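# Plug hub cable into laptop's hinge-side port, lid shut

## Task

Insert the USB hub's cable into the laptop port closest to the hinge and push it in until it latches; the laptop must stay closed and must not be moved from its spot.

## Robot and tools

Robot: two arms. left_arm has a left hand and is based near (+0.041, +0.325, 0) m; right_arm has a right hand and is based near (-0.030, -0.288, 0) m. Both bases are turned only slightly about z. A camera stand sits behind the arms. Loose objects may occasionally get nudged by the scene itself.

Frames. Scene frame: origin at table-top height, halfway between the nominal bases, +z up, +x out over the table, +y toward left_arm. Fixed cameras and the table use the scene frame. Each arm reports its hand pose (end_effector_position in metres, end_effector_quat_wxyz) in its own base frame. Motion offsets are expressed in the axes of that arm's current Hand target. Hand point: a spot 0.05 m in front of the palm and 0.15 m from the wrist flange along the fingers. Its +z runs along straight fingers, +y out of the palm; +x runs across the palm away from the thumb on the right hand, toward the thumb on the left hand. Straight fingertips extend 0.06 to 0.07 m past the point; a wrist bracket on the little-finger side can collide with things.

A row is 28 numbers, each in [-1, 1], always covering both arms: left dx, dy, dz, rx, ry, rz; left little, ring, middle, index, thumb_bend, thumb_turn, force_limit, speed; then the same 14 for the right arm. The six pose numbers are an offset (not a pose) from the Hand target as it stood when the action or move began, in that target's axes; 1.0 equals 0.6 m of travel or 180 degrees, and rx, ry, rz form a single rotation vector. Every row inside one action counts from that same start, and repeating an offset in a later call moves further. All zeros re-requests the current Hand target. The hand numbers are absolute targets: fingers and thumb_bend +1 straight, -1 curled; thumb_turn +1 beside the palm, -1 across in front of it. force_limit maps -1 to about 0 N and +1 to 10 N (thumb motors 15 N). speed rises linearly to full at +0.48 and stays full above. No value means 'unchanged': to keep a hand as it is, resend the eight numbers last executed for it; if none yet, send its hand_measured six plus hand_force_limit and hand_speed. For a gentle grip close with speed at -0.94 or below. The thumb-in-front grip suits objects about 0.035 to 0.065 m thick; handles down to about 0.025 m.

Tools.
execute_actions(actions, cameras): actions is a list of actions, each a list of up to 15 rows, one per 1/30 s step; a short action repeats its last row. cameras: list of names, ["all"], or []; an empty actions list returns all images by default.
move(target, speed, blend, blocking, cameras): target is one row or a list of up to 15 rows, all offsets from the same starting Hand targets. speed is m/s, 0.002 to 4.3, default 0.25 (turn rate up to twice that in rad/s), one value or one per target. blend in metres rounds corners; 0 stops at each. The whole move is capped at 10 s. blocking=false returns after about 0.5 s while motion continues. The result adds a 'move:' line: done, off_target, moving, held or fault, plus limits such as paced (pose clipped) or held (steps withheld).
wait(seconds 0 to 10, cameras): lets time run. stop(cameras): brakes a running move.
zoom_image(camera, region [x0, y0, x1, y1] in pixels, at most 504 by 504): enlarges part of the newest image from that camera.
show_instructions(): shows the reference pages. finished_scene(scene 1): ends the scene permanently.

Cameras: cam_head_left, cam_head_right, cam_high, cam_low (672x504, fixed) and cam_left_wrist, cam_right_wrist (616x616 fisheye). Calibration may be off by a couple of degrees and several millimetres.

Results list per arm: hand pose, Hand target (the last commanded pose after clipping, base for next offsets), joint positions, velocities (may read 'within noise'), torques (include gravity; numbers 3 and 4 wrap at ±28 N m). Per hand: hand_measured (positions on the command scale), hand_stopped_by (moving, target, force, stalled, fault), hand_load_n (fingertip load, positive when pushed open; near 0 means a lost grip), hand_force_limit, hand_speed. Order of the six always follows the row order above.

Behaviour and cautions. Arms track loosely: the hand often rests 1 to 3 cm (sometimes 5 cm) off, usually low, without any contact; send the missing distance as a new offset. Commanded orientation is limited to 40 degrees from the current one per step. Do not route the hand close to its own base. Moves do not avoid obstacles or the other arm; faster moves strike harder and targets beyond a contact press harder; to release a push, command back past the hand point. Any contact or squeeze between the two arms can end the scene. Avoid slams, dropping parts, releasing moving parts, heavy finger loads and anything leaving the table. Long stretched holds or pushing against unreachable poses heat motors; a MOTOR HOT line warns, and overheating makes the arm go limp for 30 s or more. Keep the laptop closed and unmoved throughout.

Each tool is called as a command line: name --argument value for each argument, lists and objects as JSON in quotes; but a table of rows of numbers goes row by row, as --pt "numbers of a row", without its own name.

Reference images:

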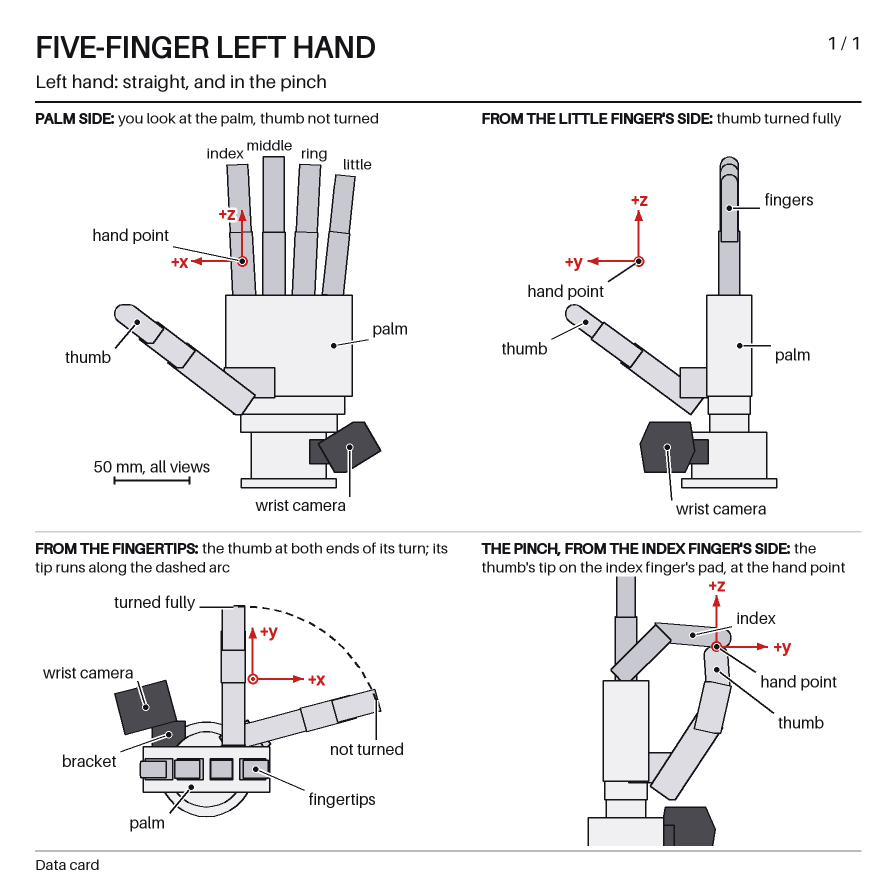

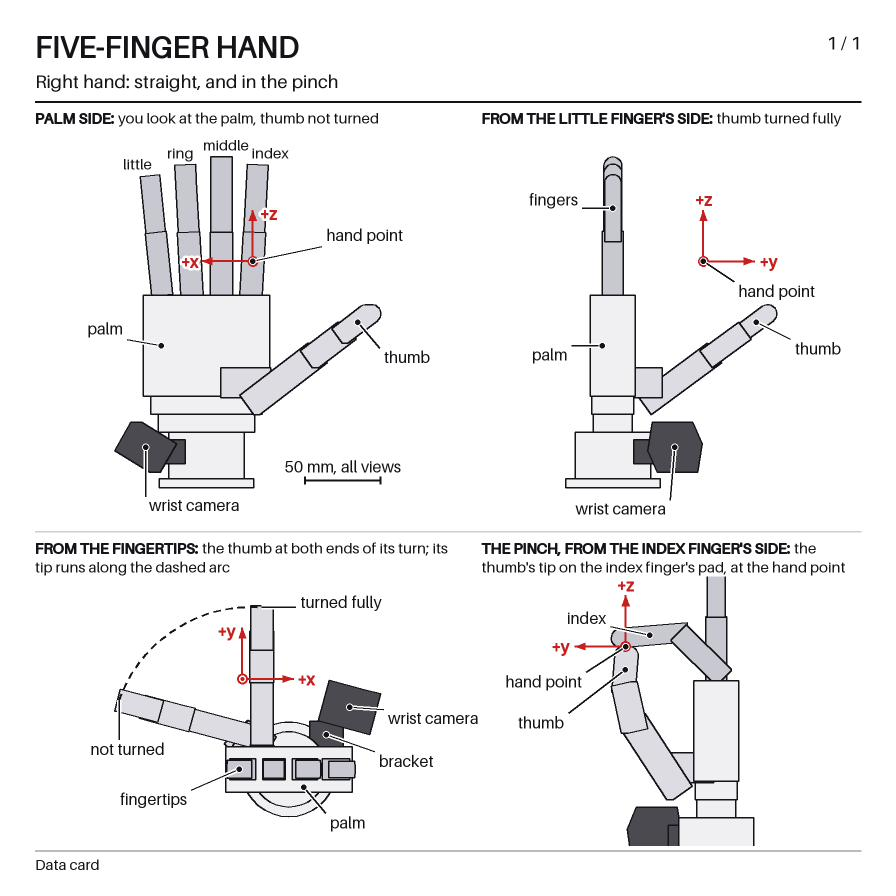

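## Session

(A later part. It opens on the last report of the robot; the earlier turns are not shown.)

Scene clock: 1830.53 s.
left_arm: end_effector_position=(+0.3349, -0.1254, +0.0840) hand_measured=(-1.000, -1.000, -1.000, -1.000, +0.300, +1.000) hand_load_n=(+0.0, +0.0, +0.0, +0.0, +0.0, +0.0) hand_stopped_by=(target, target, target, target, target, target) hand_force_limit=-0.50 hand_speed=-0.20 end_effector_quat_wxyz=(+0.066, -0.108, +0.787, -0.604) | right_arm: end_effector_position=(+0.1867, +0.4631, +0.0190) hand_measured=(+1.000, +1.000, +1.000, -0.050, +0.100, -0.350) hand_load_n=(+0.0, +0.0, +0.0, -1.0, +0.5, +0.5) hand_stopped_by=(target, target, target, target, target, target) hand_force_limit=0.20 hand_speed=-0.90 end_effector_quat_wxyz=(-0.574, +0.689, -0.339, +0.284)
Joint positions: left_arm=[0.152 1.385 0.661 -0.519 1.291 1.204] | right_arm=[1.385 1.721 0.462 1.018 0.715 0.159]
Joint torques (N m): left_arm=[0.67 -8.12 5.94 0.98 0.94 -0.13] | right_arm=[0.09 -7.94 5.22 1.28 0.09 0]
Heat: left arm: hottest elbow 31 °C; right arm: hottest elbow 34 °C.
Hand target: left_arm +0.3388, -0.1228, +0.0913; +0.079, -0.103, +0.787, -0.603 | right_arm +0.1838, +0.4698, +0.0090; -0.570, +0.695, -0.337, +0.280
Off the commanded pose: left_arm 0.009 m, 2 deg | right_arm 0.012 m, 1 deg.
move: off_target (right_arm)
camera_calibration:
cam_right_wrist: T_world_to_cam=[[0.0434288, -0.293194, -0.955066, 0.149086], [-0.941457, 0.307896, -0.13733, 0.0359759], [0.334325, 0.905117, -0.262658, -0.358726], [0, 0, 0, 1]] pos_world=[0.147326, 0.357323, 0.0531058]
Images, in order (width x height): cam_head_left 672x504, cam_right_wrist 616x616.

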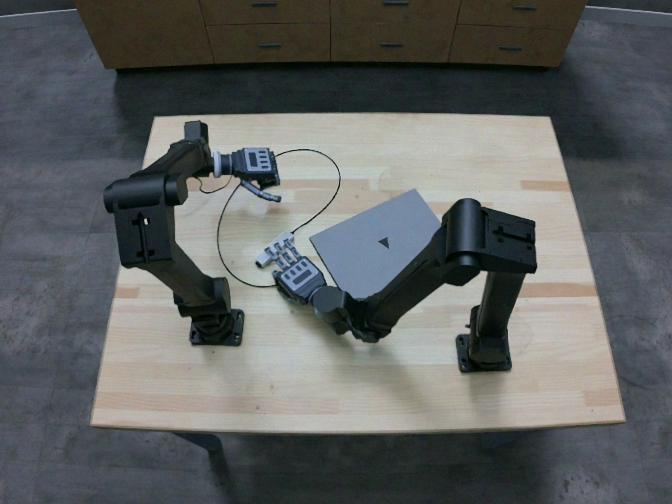

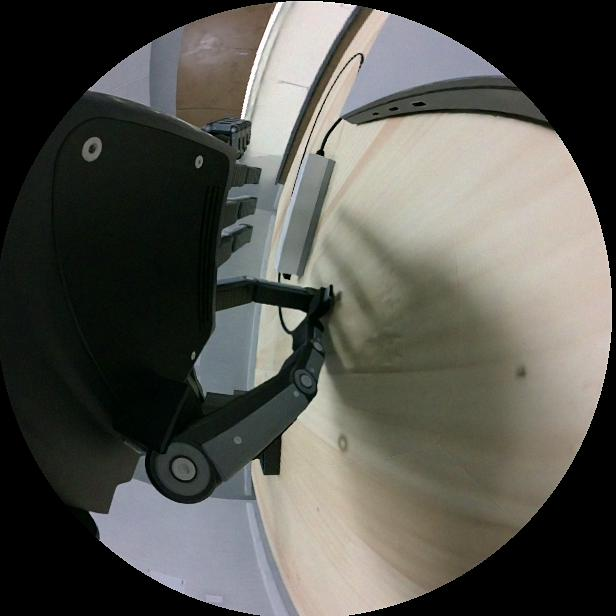

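move --target '[0,0,0,0,0,0,-1,-1,-1,-1,0.3,1,-0.5,-0.2,0,0,0,0,0,0,1,1,1,0.0,0.1,-0.35,0.2,-0.9]' --speed 0.03 --cameras '["cam_right_wrist"]'

zoom_image --camera "cam_right_wrist" --region '[290, 255, 370, 335]'

Scene clock: 1834.80 s.
left_arm: end_effector_position=(+0.3349, -0.1254, +0.0840) hand_measured=(-1.000, -1.000, -1.000, -1.000, +0.300, +1.000) hand_load_n=(+0.0, +0.0, +0.0, +0.0, +0.0, -0.5) hand_stopped_by=(target, target, target, target, target, target) hand_force_limit=-0.50 hand_speed=-0.20 end_effector_quat_wxyz=(+0.066, -0.108, +0.787, -0.604) | right_arm: end_effector_position=(+0.1866, +0.4630, +0.0185) hand_measured=(+1.000, +1.000, +1.000, +0.000, +0.100, -0.350) hand_load_n=(+0.0, +0.0, +0.0, -1.0, +0.5, +0.0) hand_stopped_by=(target, target, target, target, target, target) hand_force_limit=0.20 hand_speed=-0.90 end_effector_quat_wxyz=(-0.574, +0.690, -0.339, +0.283)
Joint positions: left_arm=[0.152 1.385 0.661 -0.519 1.291 1.204] | right_arm=[1.385 1.723 0.462 1.018 0.715 0.159]
Joint torques (N m): left_arm=[0.67 -8 5.93 0.95 0.93 -0.14] | right_arm=[0.09 -8 5.19 1.28 0.09 -0.01]
Heat: left arm: hottest elbow 31 °C; right arm: hottest elbow 34 °C.
Hand target: left_arm +0.3388, -0.1228, +0.0913; +0.079, -0.103, +0.787, -0.603 | right_arm +0.1839, +0.4697, +0.0091; -0.570, +0.695, -0.337, +0.280
Off the commanded pose: left_arm 0.009 m, 2 deg | right_arm 0.012 m, 1 deg.
move: off_target (right_arm)
camera_calibration:
cam_right_wrist: T_world_to_cam=[[0.0427325, -0.293695, -0.954944, 0.148955], [-0.941519, 0.307925, -0.136835, 0.0359251], [0.334239, 0.904945, -0.263361, -0.358629], [0, 0, 0, 1]] pos_world=[0.147327, 0.357224, 0.0527102]
Images, in order (width x height): cam_right_wrist 616x616.

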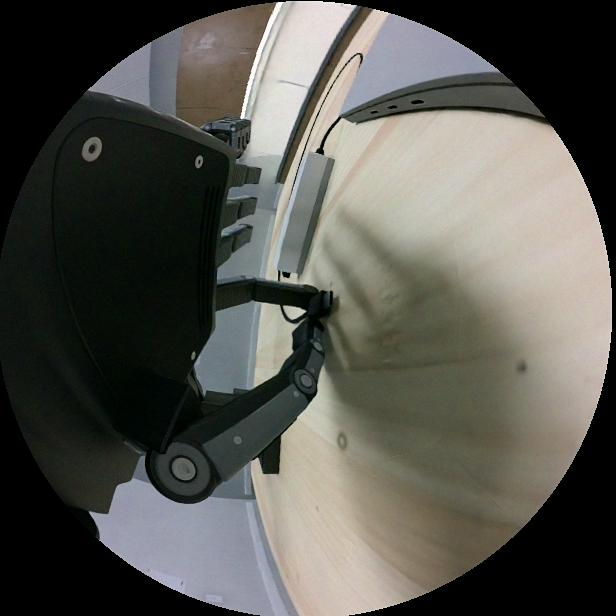

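Scaled by 6.300 from the camera's 616x616 image, which has a finer 880x880 frame.

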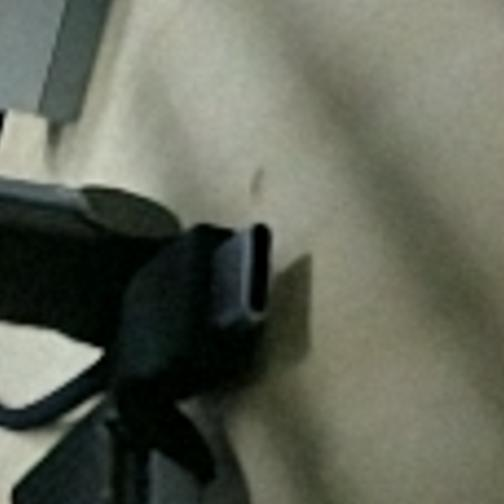

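execute_actions --actions '[]' --cameras '["cam_left_wrist","cam_high"]'

zoom_image --camera "cam_left_wrist" --region '[180, 440, 300, 540]'

zoom_image --camera "cam_high" --region '[430, 180, 530, 280]'

Scene clock: 1838.77 s.
left_arm: end_effector_position=(+0.3349, -0.1254, +0.0840) hand_measured=(-1.000, -1.000, -1.000, -1.000, +0.300, +1.000) hand_load_n=(+0.0, +0.0, +0.5, +0.0, +0.0, +0.0) hand_stopped_by=(target, target, target, target, target, target) hand_force_limit=-0.50 hand_speed=-0.20 end_effector_quat_wxyz=(+0.066, -0.108, +0.787, -0.604) | right_arm: end_effector_position=(+0.1866, +0.4630, +0.0185) hand_measured=(+1.000, +1.000, +1.000, +0.000, +0.100, -0.350) hand_load_n=(+0.0, +0.0, +0.0, -1.0, +0.0, +0.0) hand_stopped_by=(target, target, target, target, target, target) hand_force_limit=0.20 hand_speed=-0.90 end_effector_quat_wxyz=(-0.574, +0.690, -0.339, +0.283)
Joint positions: left_arm=[0.152 1.385 0.661 -0.519 1.291 1.204] | right_arm=[1.385 1.723 0.462 1.018 0.715 0.159]
Joint velocities: within noise
Joint torques (N m): left_arm=[0.73 -7.94 5.93 0.95 0.95 -0.15] | right_arm=[0.09 -7.88 5.2 1.28 0.09 -0.01]
Heat: left arm: hottest elbow 31 °C; right arm: hottest elbow 34 °C.
Hand target: left_arm +0.3388, -0.1228, +0.0913; +0.079, -0.103, +0.787, -0.603 | right_arm +0.1839, +0.4697, +0.0091; -0.570, +0.695, -0.337, +0.280
Off the commanded pose: left_arm 0.009 m, 2 deg | right_arm 0.012 m, 1 deg.
camera_calibration:
cam_left_wrist: T_world_to_cam=[[-0.109501, -0.307221, 0.945317, -0.081491], [-0.951784, 0.306587, -0.0106114, 0.360605], [-0.286562, -0.900899, -0.325979, 0.12633], [0, 0, 0, 1]] pos_world=[0.370496, -0.0217818, 0.122042]
Images, in order (width x height): cam_high 672x504, cam_left_wrist 616x616.

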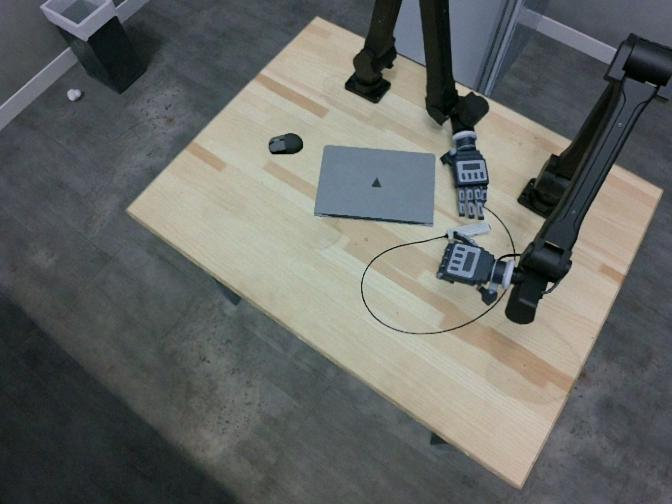

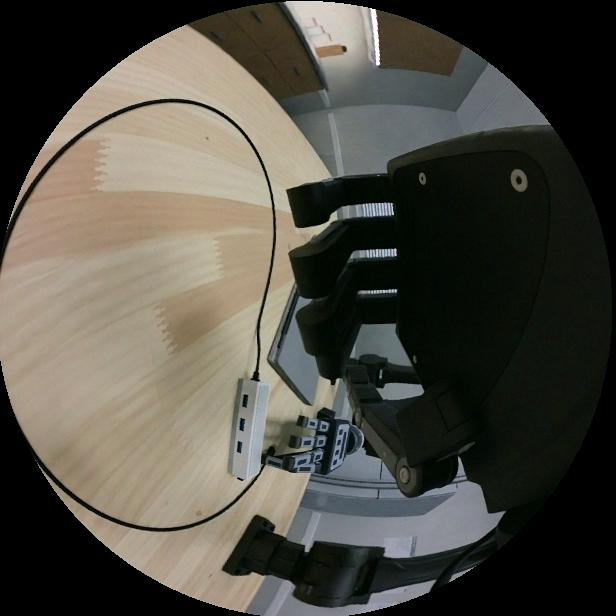

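Scaled by 4.200 from the camera's 616x616 image, which has a finer 880x880 frame.

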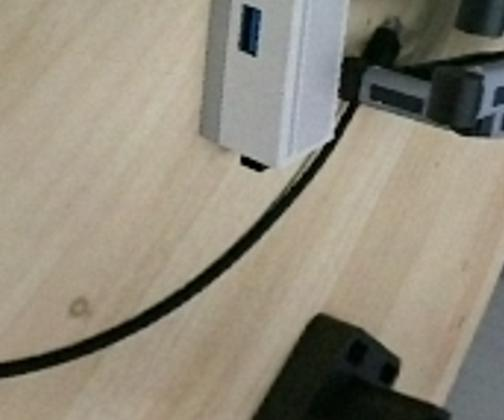

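Scaled by 5.040 from the camera's 672x504 image, which has a finer 960x720 frame.

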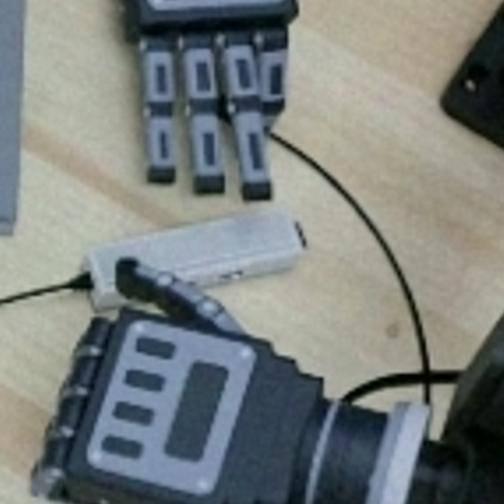

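move --target '[0,0,0,0,0,0,-1,-1,-1,-1,0.3,1,-0.5,-0.2,0,0,0,0,0,0,1,1,1,0.3,0.1,-0.35,0.2,-0.8]' --speed 0.03 --cameras '["cam_right_wrist"]'

zoom_image --camera "cam_right_wrist" --region '[290, 255, 370, 335]'

Scene clock: 1842.70 s.
left_arm: end_effector_position=(+0.3349, -0.1254, +0.0840) hand_measured=(-1.000, -1.000, -1.000, -1.000, +0.300, +1.000) hand_load_n=(+0.0, +0.0, +0.0, +0.0, +0.0, +0.0) hand_stopped_by=(target, target, target, target, target, target) hand_force_limit=-0.50 hand_speed=-0.20 end_effector_quat_wxyz=(+0.066, -0.108, +0.787, -0.604) | right_arm: end_effector_position=(+0.1866, +0.4639, +0.0174) hand_measured=(+1.000, +1.000, +1.000, +0.300, +0.100, -0.350) hand_load_n=(+0.0, +0.0, +0.0, +0.0, -3.5, +0.5) hand_stopped_by=(target, target, target, target, target, target) hand_force_limit=0.20 hand_speed=-0.80 end_effector_quat_wxyz=(-0.573, +0.690, -0.339, +0.283)
Joint positions: left_arm=[0.152 1.385 0.661 -0.519 1.291 1.204] | right_arm=[1.385 1.727 0.465 1.018 0.715 0.16]
Joint torques (N m): left_arm=[0.73 -8.06 5.96 0.96 0.95 -0.14] | right_arm=[0.03 -8.29 4.97 1.29 0.09 -0.01]
Heat: left arm: hottest elbow 31 °C; right arm: hottest elbow 34 °C.
Hand target: left_arm +0.3388, -0.1228, +0.0913; +0.079, -0.103, +0.787, -0.603 | right_arm +0.1838, +0.4698, +0.0091; -0.570, +0.695, -0.337, +0.280
Off the commanded pose: left_arm 0.009 m, 2 deg | right_arm 0.011 m, 1 deg.
move: off_target (right_arm)
camera_calibration:
cam_right_wrist: T_world_to_cam=[[0.0423375, -0.29477, -0.95463, 0.148794], [-0.941679, 0.307491, -0.13671, 0.0357003], [0.333838, 0.904743, -0.264561, -0.359487], [0, 0, 0, 1]] pos_world=[0.147329, 0.358125, 0.0518176]
Images, in order (width x height): cam_right_wrist 616x616.

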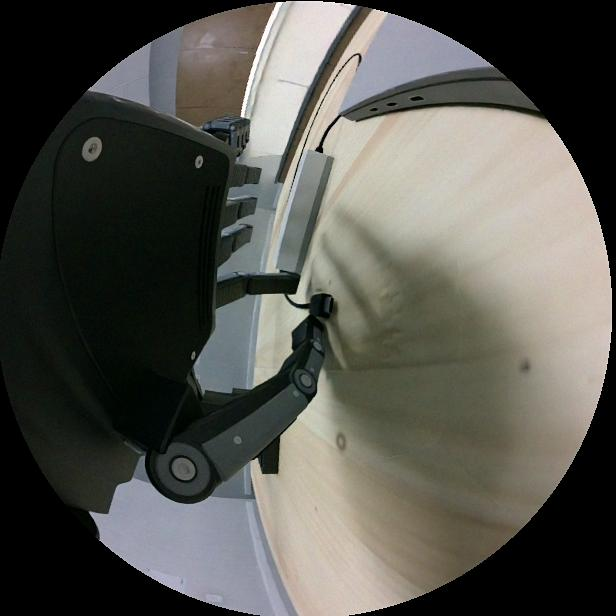

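Scaled by 6.300 from the camera's 616x616 image, which has a finer 880x880 frame.

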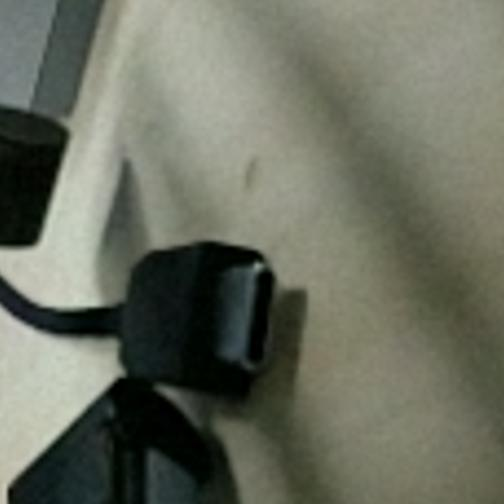

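move --target '[0,0,0,0,0,0,-1,-1,-1,-1,0.3,1,-0.5,-0.2,0,-0.0491,-0.00965,0,0,0,1,1,1,0.3,0.1,-0.35,0.2,-0.8]' --speed 0.04 --cameras '["cam_right_wrist","cam_left_wrist"]'

Scene clock: 1859.67 s.
left_arm: end_effector_position=(+0.3349, -0.1254, +0.0840) hand_measured=(-1.000, -1.000, -1.000, -1.000, +0.300, +1.000) hand_load_n=(+0.0, +0.0, +0.0, +0.0, +0.0, +0.0) hand_stopped_by=(target, target, target, target, target, target) hand_force_limit=-0.50 hand_speed=-0.20 end_effector_quat_wxyz=(+0.066, -0.108, +0.787, -0.604) | right_arm: end_effector_position=(+0.1856, +0.4593, +0.0244) hand_measured=(+1.000, +1.000, +1.000, +0.300, +0.100, -0.350) hand_load_n=(+0.0, +0.0, -0.5, +0.0, +0.0, +0.0) hand_stopped_by=(target, target, target, target, target, target) hand_force_limit=0.20 hand_speed=-0.80 end_effector_quat_wxyz=(-0.557, +0.703, -0.335, +0.288)
Joint positions: left_arm=[0.152 1.385 0.661 -0.519 1.291 1.204] | right_arm=[1.385 1.659 0.468 0.904 0.715 0.16]
Joint torques (N m): left_arm=[0.67 -8.06 5.96 0.96 0.94 -0.15] | right_arm=[0.09 -12.34 5.53 0.84 0.13 -0.01]
Heat: left arm: hottest elbow 31 °C; right arm: hottest elbow 33 °C.
Hand target: left_arm +0.3388, -0.1228, +0.0913; +0.079, -0.103, +0.787, -0.603 | right_arm +0.1837, +0.4698, +0.0390; -0.570, +0.695, -0.337, +0.280
Off the commanded pose: left_arm 0.009 m, 2 deg | right_arm 0.018 m, 2 deg.
move: off_target (right_arm)
camera_calibration:
cam_left_wrist: T_world_to_cam=[[-0.109501, -0.307221, 0.945317, -0.081491], [-0.951784, 0.306587, -0.0106114, 0.360605], [-0.286562, -0.900899, -0.325979, 0.12633], [0, 0, 0, 1]] pos_world=[0.370496, -0.0217818, 0.122042]
cam_right_wrist: T_world_to_cam=[[0.0347099, -0.335301, -0.941471, 0.173849], [-0.942931, 0.301181, -0.142028, 0.04042], [0.331175, 0.892672, -0.305712, -0.346238], [0, 0, 0, 1]] pos_world=[0.146745, 0.355195, 0.0635652]
Images, in order (width x height): cam_left_wrist 616x616, cam_right_wrist 616x616.

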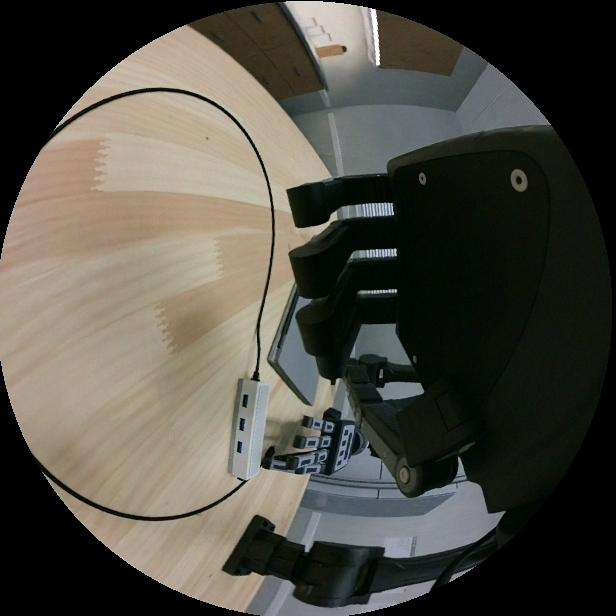

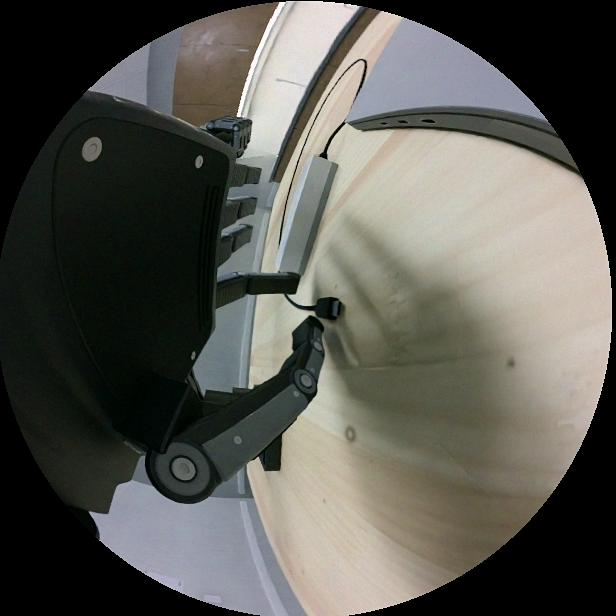

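zoom_image --camera "cam_right_wrist" --region '[270, 260, 370, 350]'

zoom_image --camera "cam_left_wrist" --region '[200, 380, 360, 530]'

Scaled by 5.040 from the camera's 616x616 image, which has a finer 880x880 frame.

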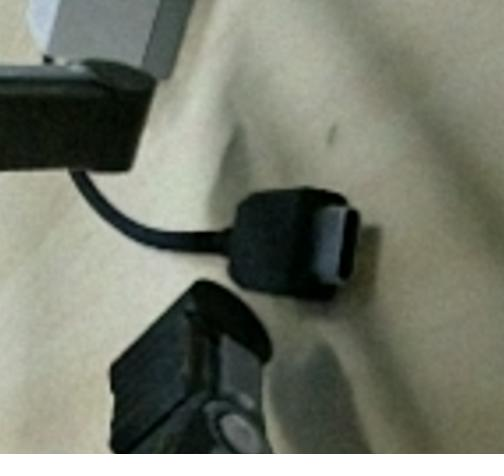

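Scaled by 3.150 from the camera's 616x616 image, which has a finer 880x880 frame.

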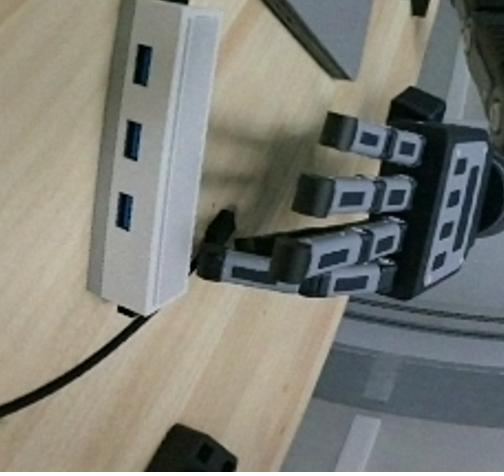

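move --pt "0 0 0 0 0 0 -1 -1 -1 -1 0.3 1 -0.5 -0.2 -0.0038 -0.0285 -0.011 0 0 0 1 1 1 0.3 0.1 -0.35 0.2 -0.8" --pt "0 0 0 0 0 0 -1 -1 -1 -1 0.3 1 -0.5 -0.2 -0.0038 -0.0285 -0.011 -0.0014 0.1938 0.0382 1 1 1 0.3 0.1 -0.35 0.2 -0.8" --speed 0.12 --cameras '["cam_right_wrist","cam_left_wrist"]'

Scene clock: 1906.20 s.
left_arm: end_effector_position=(+0.3349, -0.1254, +0.0840) hand_measured=(-1.000, -1.000, -1.000, -1.000, +0.300, +1.000) hand_load_n=(+0.0, +0.5, +0.0, +0.0, +0.0, +0.0) hand_stopped_by=(target, target, target, target, target, target) hand_force_limit=-0.50 hand_speed=-0.20 end_effector_quat_wxyz=(+0.066, -0.108, +0.787, -0.604) | right_arm: end_effector_position=(+0.1832, +0.4549, +0.0532) hand_measured=(+1.000, +1.000, +1.000, +0.300, +0.100, -0.350) hand_load_n=(+0.0, +0.0, +0.0, +0.0, +0.0, +0.0) hand_stopped_by=(target, target, target, target, target, target) hand_force_limit=0.20 hand_speed=-0.80 end_effector_quat_wxyz=(-0.450, +0.563, -0.529, +0.448)
Joint positions: left_arm=[0.152 1.385 0.661 -0.519 1.291 1.204] | right_arm=[1.558 1.698 0.895 -0.533 1.371 1.303]
Joint torques (N m): left_arm=[0.67 -8.12 5.94 0.99 0.94 -0.14] | right_arm=[0.15 -11.87 8.62 -0.18 0.76 0.09]
Heat: left arm: hottest elbow 31 °C; right arm: hottest elbow 34 °C.
Hand target: left_arm +0.3388, -0.1228, +0.0913; +0.079, -0.103, +0.787, -0.603 | right_arm +0.1797, +0.4699, +0.0572; -0.457, +0.559, -0.533, +0.441
Off the commanded pose: left_arm 0.009 m, 2 deg | right_arm 0.016 m, 1 deg.
move: off_target (right_arm)
camera_calibration:
cam_left_wrist: T_world_to_cam=[[-0.109501, -0.307221, 0.945317, -0.081491], [-0.951784, 0.306587, -0.0106114, 0.360605], [-0.286562, -0.900899, -0.325979, 0.12633], [0, 0, 0, 1]] pos_world=[0.370496, -0.0217818, 0.122042]
cam_right_wrist: T_world_to_cam=[[-0.145136, -0.290001, -0.945957, 0.212151], [-0.593155, 0.790724, -0.151405, -0.242821], [0.791898, 0.539124, -0.286778, -0.257253], [0, 0, 0, 1]] pos_world=[0.0904786, 0.39222, 0.0901469]
Images, in order (width x height): cam_left_wrist 616x616, cam_right_wrist 616x616.

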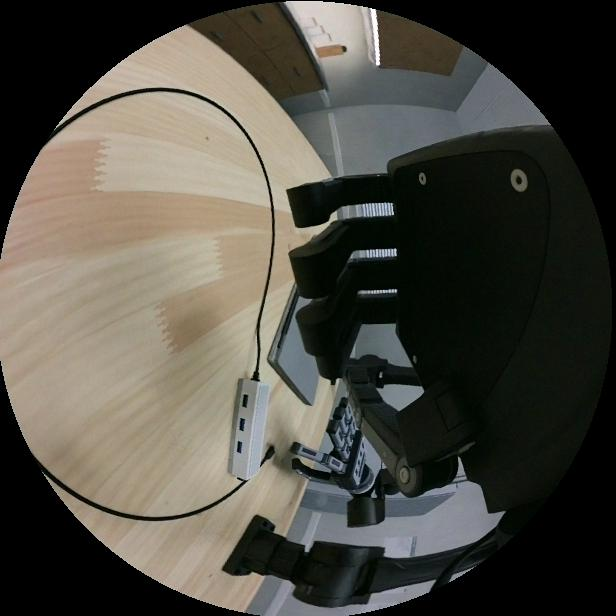

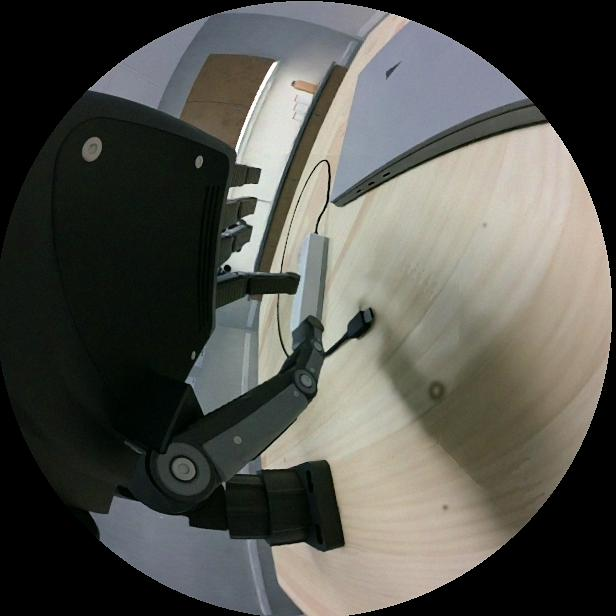

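zoom_image --camera "cam_right_wrist" --region '[310, 280, 410, 380]'

zoom_image --camera "cam_left_wrist" --region '[220, 420, 320, 510]'

Scaled by 5.040 from the camera's 616x616 image, which has a finer 880x880 frame.

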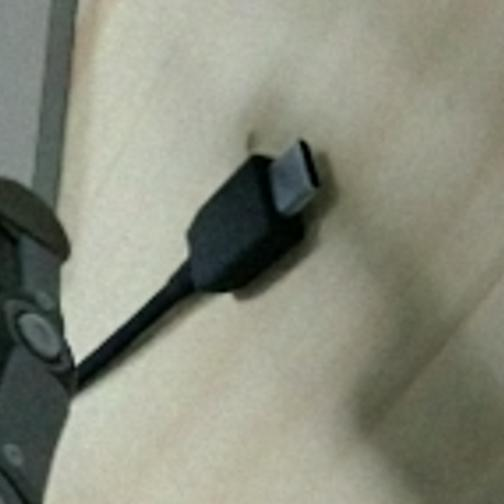

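Scaled by 5.040 from the camera's 616x616 image, which has a finer 880x880 frame.

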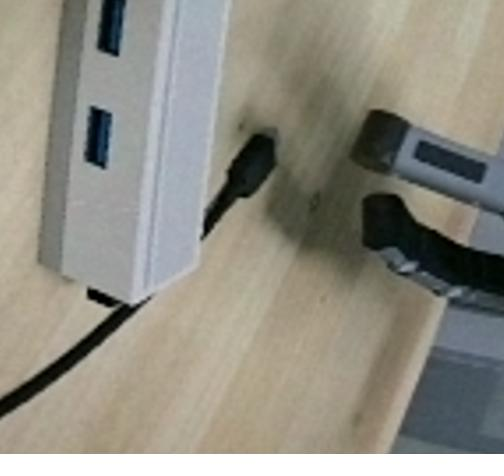

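move --target '[0,0,0,0,0,0,-1,-1,-1,-1,0.3,1,-0.5,-0.2,0.0028,0.0442,0.009,0,0,0,1,1,1,0.3,0.1,-0.35,0.2,-0.8]' --speed 0.06 --cameras '["cam_right_wrist"]'

zoom_image --camera "cam_right_wrist" --region '[270, 260, 390, 360]'

Scene clock: 1925.00 s.
left_arm: end_effector_position=(+0.3349, -0.1254, +0.0840) hand_measured=(-1.000, -1.000, -1.000, -1.000, +0.300, +1.000) hand_load_n=(+0.0, +0.0, +0.0, +0.0, +0.0, -0.5) hand_stopped_by=(target, target, target, target, target, target) hand_force_limit=-0.50 hand_speed=-0.20 end_effector_quat_wxyz=(+0.066, -0.108, +0.787, -0.604) | right_arm: end_effector_position=(+0.1833, +0.4569, +0.0295) hand_measured=(+1.000, +1.000, +1.000, +0.300, +0.100, -0.350) hand_load_n=(+0.0, +0.0, +0.0, +0.0, +0.0, +0.0) hand_stopped_by=(target, target, target, target, target, target) hand_force_limit=0.20 hand_speed=-0.80 end_effector_quat_wxyz=(-0.447, +0.564, -0.528, +0.450)
Joint positions: left_arm=[0.152 1.385 0.661 -0.519 1.291 1.204] | right_arm=[1.558 1.758 0.895 -0.495 1.371 1.318]
Joint torques (N m): left_arm=[0.62 -8.12 5.9 0.94 0.94 -0.14] | right_arm=[0.21 -12.57 6.75 0.58 0.78 0.06]
Heat: left arm: hottest elbow 31 °C; right arm: hottest elbow 34 °C.
Hand target: left_arm +0.3388, -0.1228, +0.0913; +0.079, -0.103, +0.787, -0.603 | right_arm +0.1800, +0.4680, +0.0302; -0.457, +0.559, -0.533, +0.441
Off the commanded pose: left_arm 0.009 m, 2 deg | right_arm 0.012 m, 2 deg.
move: off_target (right_arm)
camera_calibration:
cam_right_wrist: T_world_to_cam=[[-0.146575, -0.297049, -0.943545, 0.193807], [-0.591074, 0.791141, -0.157249, -0.248278], [0.793188, 0.534656, -0.29154, -0.26326], [0, 0, 0, 1]] pos_world=[0.0904715, 0.394747, 0.0670737]
Images, in order (width x height): cam_right_wrist 616x616.

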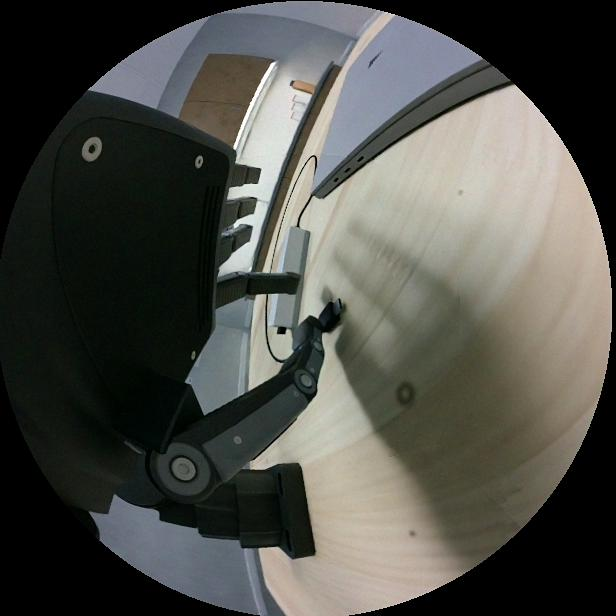

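Scaled by 4.200 from the camera's 616x616 image, which has a finer 880x880 frame.

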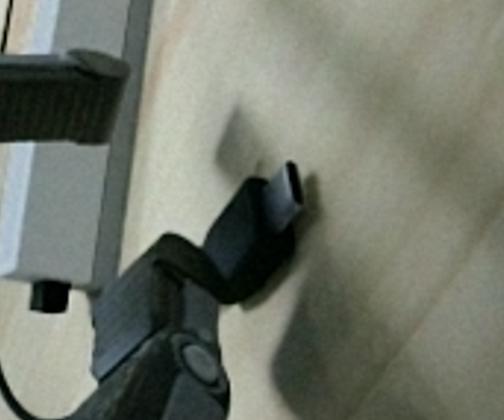

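move --target '[0,0,0,0,0,0,-1,-1,-1,-1,0.3,1,-0.5,-0.2,-0.0088,0.0117,-0.0075,0,0,0,1,1,1,0.3,0.1,-0.35,0.2,-0.8]' --speed 0.06 --cameras '["cam_right_wrist"]'

zoom_image --camera "cam_right_wrist" --region '[270, 260, 390, 360]'

Scene clock: 1932.87 s.
left_arm: end_effector_position=(+0.3349, -0.1254, +0.0840) hand_measured=(-1.000, -1.000, -1.000, -1.000, +0.300, +1.000) hand_load_n=(+0.0, +0.0, +0.0, +0.0, +0.0, -0.5) hand_stopped_by=(target, target, target, target, target, target) hand_force_limit=-0.50 hand_speed=-0.20 end_effector_quat_wxyz=(+0.066, -0.108, +0.787, -0.604) | right_arm: end_effector_position=(+0.1776, +0.4592, +0.0209) hand_measured=(+1.000, +1.000, +1.000, +0.300, +0.100, -0.350) hand_load_n=(+0.0, +0.0, -0.5, +0.0, +0.0, +0.0) hand_stopped_by=(target, target, target, target, target, target) hand_force_limit=0.20 hand_speed=-0.80 end_effector_quat_wxyz=(-0.450, +0.563, -0.530, +0.447)
Joint positions: left_arm=[0.152 1.385 0.661 -0.519 1.291 1.204] | right_arm=[1.571 1.784 0.904 -0.527 1.371 1.377]
Joint torques (N m): left_arm=[0.79 -7.94 5.96 0.96 0.94 -0.14] | right_arm=[0.21 -12.45 7.83 -0.18 0.87 0.07]
Heat: left arm: hottest elbow 31 °C; right arm: hottest elbow 34 °C.
Hand target: left_arm +0.3388, -0.1228, +0.0913; +0.079, -0.103, +0.787, -0.603 | right_arm +0.1741, +0.4729, +0.0239; -0.457, +0.559, -0.533, +0.441
Off the commanded pose: left_arm 0.009 m, 2 deg | right_arm 0.015 m, 1 deg.
move: off_target (right_arm)
camera_calibration:
cam_right_wrist: T_world_to_cam=[[-0.148191, -0.28824, -0.946022, 0.181766], [-0.592563, 0.791735, -0.148408, -0.25495], [0.791775, 0.538585, -0.288129, -0.263985], [0, 0, 0, 1]] pos_world=[0.0848794, 0.396423, 0.0580562]
Images, in order (width x height): cam_right_wrist 616x616.

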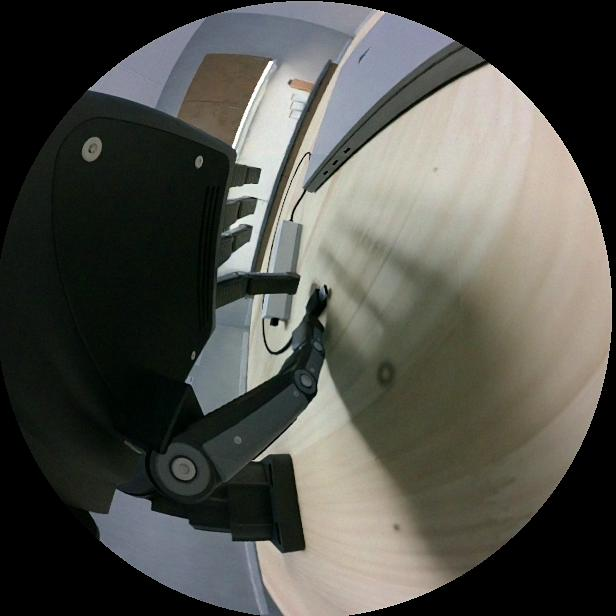

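Scaled by 4.200 from the camera's 616x616 image, which has a finer 880x880 frame.

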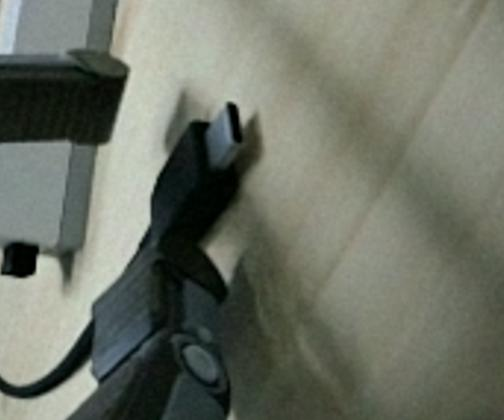

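move --target '[0,0,0,0,0,0,-1,-1,-1,-1,0.3,1,-0.5,-0.2,0,0.0213,0.0042,0,0,0,1,1,1,0.3,0.1,-0.35,0.2,-0.8]' --speed 0.04 --cameras '["cam_right_wrist"]'

zoom_image --camera "cam_right_wrist" --region '[270, 260, 370, 340]'

Scene clock: 1937.03 s.
left_arm: end_effector_position=(+0.3349, -0.1254, +0.0840) hand_measured=(-1.000, -1.000, -1.000, -1.000, +0.300, +1.000) hand_load_n=(+0.0, +0.0, +0.0, +0.0, +0.0, -0.5) hand_stopped_by=(target, target, target, target, target, target) hand_force_limit=-0.50 hand_speed=-0.20 end_effector_quat_wxyz=(+0.066, -0.108, +0.787, -0.604) | right_arm: end_effector_position=(+0.1781, +0.4604, +0.0184) hand_measured=(+1.000, +1.000, +1.000, +0.300, +0.100, -0.350) hand_load_n=(+0.0, +0.0, +0.0, +0.0, -4.0, -0.5) hand_stopped_by=(target, target, target, target, target, target) hand_force_limit=0.20 hand_speed=-0.80 end_effector_quat_wxyz=(-0.454, +0.559, -0.529, +0.449)
Joint positions: left_arm=[0.152 1.385 0.661 -0.519 1.291 1.204] | right_arm=[1.573 1.798 0.908 -0.524 1.382 1.389]
Joint torques (N m): left_arm=[0.73 -8.06 5.94 0.98 0.94 -0.14] | right_arm=[0.15 -11.28 7.17 0.49 0.5 0.03]
Heat: left arm: hottest elbow 31 °C; right arm: hottest elbow 35 °C.
Hand target: left_arm +0.3388, -0.1228, +0.0913; +0.079, -0.103, +0.787, -0.603 | right_arm +0.1739, +0.4728, +0.0110; -0.457, +0.559, -0.533, +0.441
Off the commanded pose: left_arm 0.009 m, 2 deg | right_arm 0.015 m, 1 deg.
move: off_target (right_arm)
camera_calibration:
cam_right_wrist: T_world_to_cam=[[-0.138636, -0.283397, -0.948929, 0.176008], [-0.588821, 0.794013, -0.151106, -0.257773], [0.796285, 0.537801, -0.276949, -0.266406], [0, 0, 0, 1]] pos_world=[0.0847538, 0.397829, 0.0542874]
Images, in order (width x height): cam_right_wrist 616x616.

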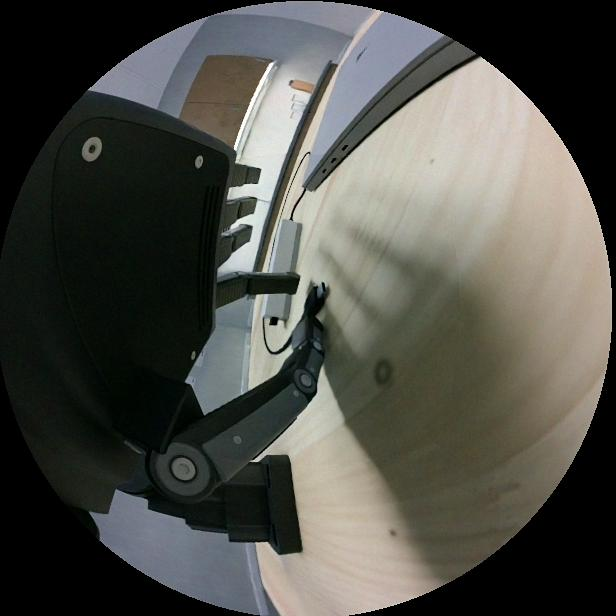

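Scaled by 5.040 from the camera's 616x616 image, which has a finer 880x880 frame.

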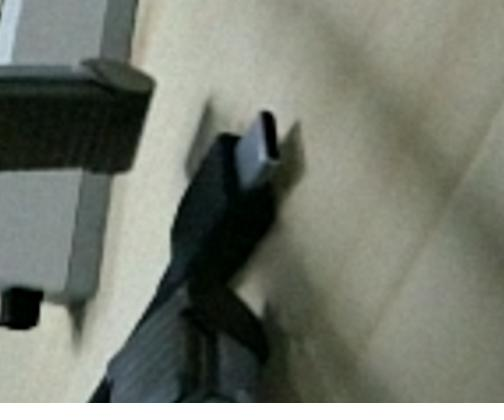

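move --target '[0,0,0,0,0,0,-1,-1,-1,-1,0.3,1,-0.5,-0.2,0,0,0,0,0,0,1,1,1,-0.2,0.1,-0.35,-0.4,-0.85]' --speed 0.04 --cameras '["cam_right_wrist"]'

zoom_image --camera "cam_right_wrist" --region '[270, 260, 370, 340]'

Scene clock: 1943.67 s.
left_arm: end_effector_position=(+0.3349, -0.1254, +0.0840) hand_measured=(-1.000, -1.000, -1.000, -1.000, +0.300, +1.000) hand_load_n=(+0.0, +0.0, +0.0, +0.0, +0.0, +0.0) hand_stopped_by=(target, target, target, target, target, target) hand_force_limit=-0.50 hand_speed=-0.20 end_effector_quat_wxyz=(+0.066, -0.108, +0.787, -0.604) | right_arm: end_effector_position=(+0.1788, +0.4626, +0.0199) hand_measured=(+1.000, +1.000, +1.000, -0.046, +0.100, -0.350) hand_load_n=(+0.0, +0.0, +0.0, +3.0, +0.5, -0.5) hand_stopped_by=(target, target, target, force, target, target) hand_force_limit=-0.40 hand_speed=-0.85 end_effector_quat_wxyz=(-0.457, +0.555, -0.532, +0.448)
Joint positions: left_arm=[0.152 1.385 0.661 -0.519 1.291 1.204] | right_arm=[1.572 1.799 0.912 -0.521 1.386 1.394]
Joint torques (N m): left_arm=[0.91 -8.06 5.93 0.95 0.93 -0.14] | right_arm=[0.21 -11.34 6.91 0.38 0.35 -0.01]
Heat: left arm: hottest elbow 31 °C; right arm: hottest elbow 35 °C.
Hand target: left_arm +0.3388, -0.1228, +0.0913; +0.079, -0.103, +0.787, -0.603 | right_arm +0.1739, +0.4730, +0.0110; -0.457, +0.559, -0.533, +0.441
Off the commanded pose: left_arm 0.009 m, 2 deg | right_arm 0.014 m, 1 deg.
move: off_target (right_arm)
camera_calibration:
cam_right_wrist: T_world_to_cam=[[-0.135815, -0.273358, -0.952276, 0.173094], [-0.586529, 0.796828, -0.145083, -0.260638], [0.79846, 0.538833, -0.268553, -0.268773], [0, 0, 0, 1]] pos_world=[0.0852416, 0.399824, 0.0548387]
Images, in order (width x height): cam_right_wrist 616x616.

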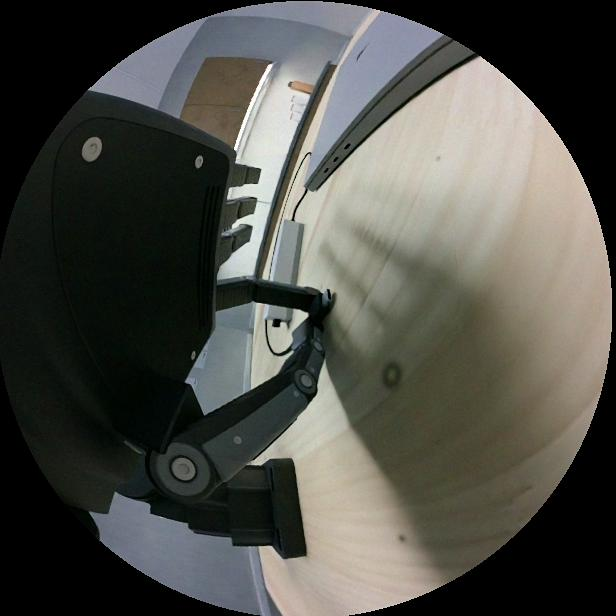

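Scaled by 5.040 from the camera's 616x616 image, which has a finer 880x880 frame.

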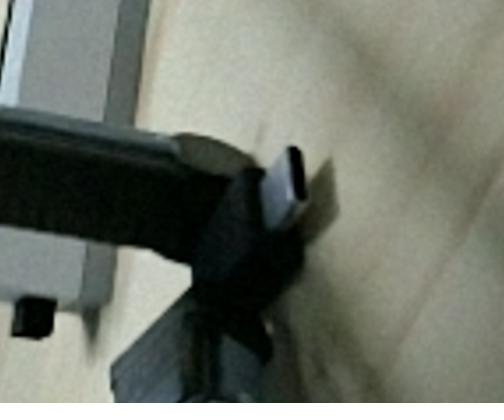

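move --target '[0,0,0,0,0,0,-1,-1,-1,-1,0.3,1,-0.5,-0.2,0,0,0,0,0,0,1,1,1,-0.25,0.1,-0.35,-0.05,-0.9]' --speed 0.04 --cameras '[]'

move --target '[0,0,0,0,0,0,-1,-1,-1,-1,0.3,1,-0.5,-0.2,0,0,0,0,0,0,1,1,1,-0.2,0.1,-0.35,0.15,-0.93]' --speed 0.04 --cameras '["cam_right_wrist"]'

zoom_image --camera "cam_right_wrist" --region '[270, 260, 370, 340]'

Scene clock: 1949.70 s.
left_arm: end_effector_position=(+0.3349, -0.1254, +0.0840) hand_measured=(-1.000, -1.000, -1.000, -1.000, +0.300, +1.000) hand_load_n=(+0.0, +0.0, +0.0, +0.0, +0.0, -0.5) hand_stopped_by=(target, target, target, target, target, target) hand_force_limit=-0.50 hand_speed=-0.20 end_effector_quat_wxyz=(+0.066, -0.108, +0.787, -0.604) | right_arm: end_effector_position=(+0.1789, +0.4627, +0.0200) hand_measured=(+1.000, +1.000, +1.000, -0.062, +0.100, -0.350) hand_load_n=(+0.0, +0.0, -0.5, +5.0, +1.5, -0.5) hand_stopped_by=(target, target, target, force, target, target) hand_force_limit=-0.05 hand_speed=-0.90 end_effector_quat_wxyz=(-0.457, +0.555, -0.532, +0.448)
Joint positions: left_arm=[0.152 1.385 0.661 -0.519 1.291 1.204] | right_arm=[1.572 1.799 0.912 -0.521 1.386 1.395]
Joint torques (N m): left_arm=[0.67 -8.06 5.91 0.98 0.93 -0.15] | right_arm=[0.15 -11.4 6.91 0.38 0.33 -0.01]
Heat: left arm: hottest elbow 31 °C; right arm: hottest elbow 35 °C.
Hand target: left_arm +0.3388, -0.1228, +0.0913; +0.079, -0.103, +0.787, -0.603 | right_arm +0.1739, +0.4730, +0.0110; -0.457, +0.559, -0.533, +0.441
Off the commanded pose: left_arm 0.009 m, 2 deg | right_arm 0.015 m, 1 deg.
move: off_target (right_arm)
No camera images: "cameras" was empty.

Scene clock: 1950.20 s.
left_arm: end_effector_position=(+0.3349, -0.1254, +0.0840) hand_measured=(-1.000, -1.000, -1.000, -1.000, +0.300, +1.000) hand_load_n=(+0.0, +0.5, +0.0, +0.0, +0.0, -0.5) hand_stopped_by=(target, target, target, target, target, target) hand_force_limit=-0.50 hand_speed=-0.20 end_effector_quat_wxyz=(+0.066, -0.108, +0.787, -0.604) | right_arm: end_effector_position=(+0.1789, +0.4627, +0.0201) hand_measured=(+1.000, +1.000, +1.000, -0.068, +0.100, -0.350) hand_load_n=(+0.0, +0.0, +0.0, +6.0, +2.0, -0.5) hand_stopped_by=(target, target, target, force, target, target) hand_force_limit=0.15 hand_speed=-0.93 end_effector_quat_wxyz=(-0.457, +0.555, -0.532, +0.448)
Joint positions: left_arm=[0.152 1.385 0.661 -0.519 1.291 1.204] | right_arm=[1.572 1.799 0.912 -0.521 1.387 1.395]
Joint torques (N m): left_arm=[0.67 -8 5.97 0.99 0.94 -0.14] | right_arm=[0.21 -11.4 6.89 0.39 0.33 -0.03]
Heat: left arm: hottest elbow 31 °C; right arm: hottest elbow 35 °C.
Hand target: left_arm +0.3388, -0.1228, +0.0913; +0.079, -0.103, +0.787, -0.603 | right_arm +0.1739, +0.4730, +0.0111; -0.457, +0.559, -0.533, +0.441
Off the commanded pose: left_arm 0.009 m, 2 deg | right_arm 0.015 m, 1 deg.
move: off_target (right_arm)
camera_calibration:
cam_right_wrist: T_world_to_cam=[[-0.13525, -0.271857, -0.952786, 0.172506], [-0.586046, 0.797324, -0.144309, -0.260944], [0.79891, 0.538859, -0.267159, -0.269033], [0, 0, 0, 1]] pos_world=[0.0853391, 0.399924, 0.0548305]
Images, in order (width x height): cam_right_wrist 616x616.

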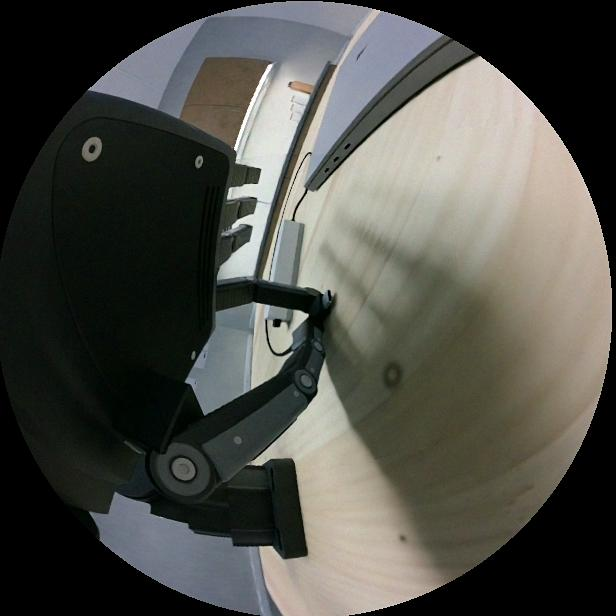

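Scaled by 5.040 from the camera's 616x616 image, which has a finer 880x880 frame.

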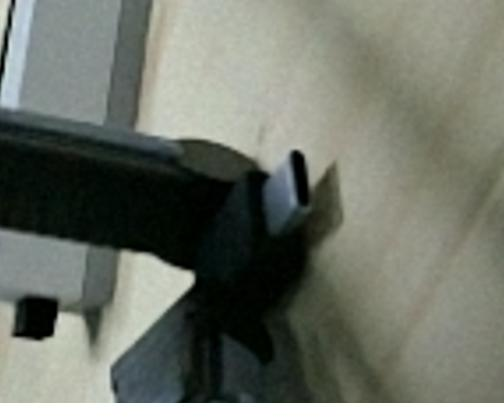

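move --target '[0,0,0,0,0,0,-1,-1,-1,-1,0.3,1,-0.5,-0.2,0,0,0,0,0,0,1,1,1,-0.25,0.1,-0.35,0.35,-0.95]' --speed 0.04 --cameras '[]'

Scene clock: 1957.93 s.
left_arm: end_effector_position=(+0.3349, -0.1254, +0.0840) hand_measured=(-1.000, -1.000, -1.000, -1.000, +0.300, +1.000) hand_load_n=(+0.0, +0.0, +0.0, +0.0, +0.0, +0.0) hand_stopped_by=(target, target, target, target, target, target) hand_force_limit=-0.50 hand_speed=-0.20 end_effector_quat_wxyz=(+0.066, -0.108, +0.787, -0.604) | right_arm: end_effector_position=(+0.1789, +0.4627, +0.0201) hand_measured=(+1.000, +1.000, +1.000, -0.076, +0.100, -0.350) hand_load_n=(-0.5, +0.0, +0.0, +6.5, +2.5, -0.5) hand_stopped_by=(target, target, target, force, target, target) hand_force_limit=0.35 hand_speed=-0.95 end_effector_quat_wxyz=(-0.457, +0.554, -0.532, +0.448)
Joint positions: left_arm=[0.152 1.385 0.661 -0.519 1.291 1.204] | right_arm=[1.572 1.799 0.912 -0.521 1.387 1.396]
Joint torques (N m): left_arm=[0.85 -8.06 5.91 0.98 0.94 -0.14] | right_arm=[0.15 -11.34 6.93 0.4 0.33 -0.03]
Heat: left arm: hottest elbow 31 °C; right arm: hottest elbow 35 °C.
Hand target: left_arm +0.3388, -0.1228, +0.0913; +0.079, -0.103, +0.787, -0.603 | right_arm +0.1739, +0.4730, +0.0110; -0.457, +0.559, -0.533, +0.441
Off the commanded pose: left_arm 0.009 m, 2 deg | right_arm 0.015 m, 1 deg.
move: off_target (right_arm)
No camera images: "cameras" was empty.


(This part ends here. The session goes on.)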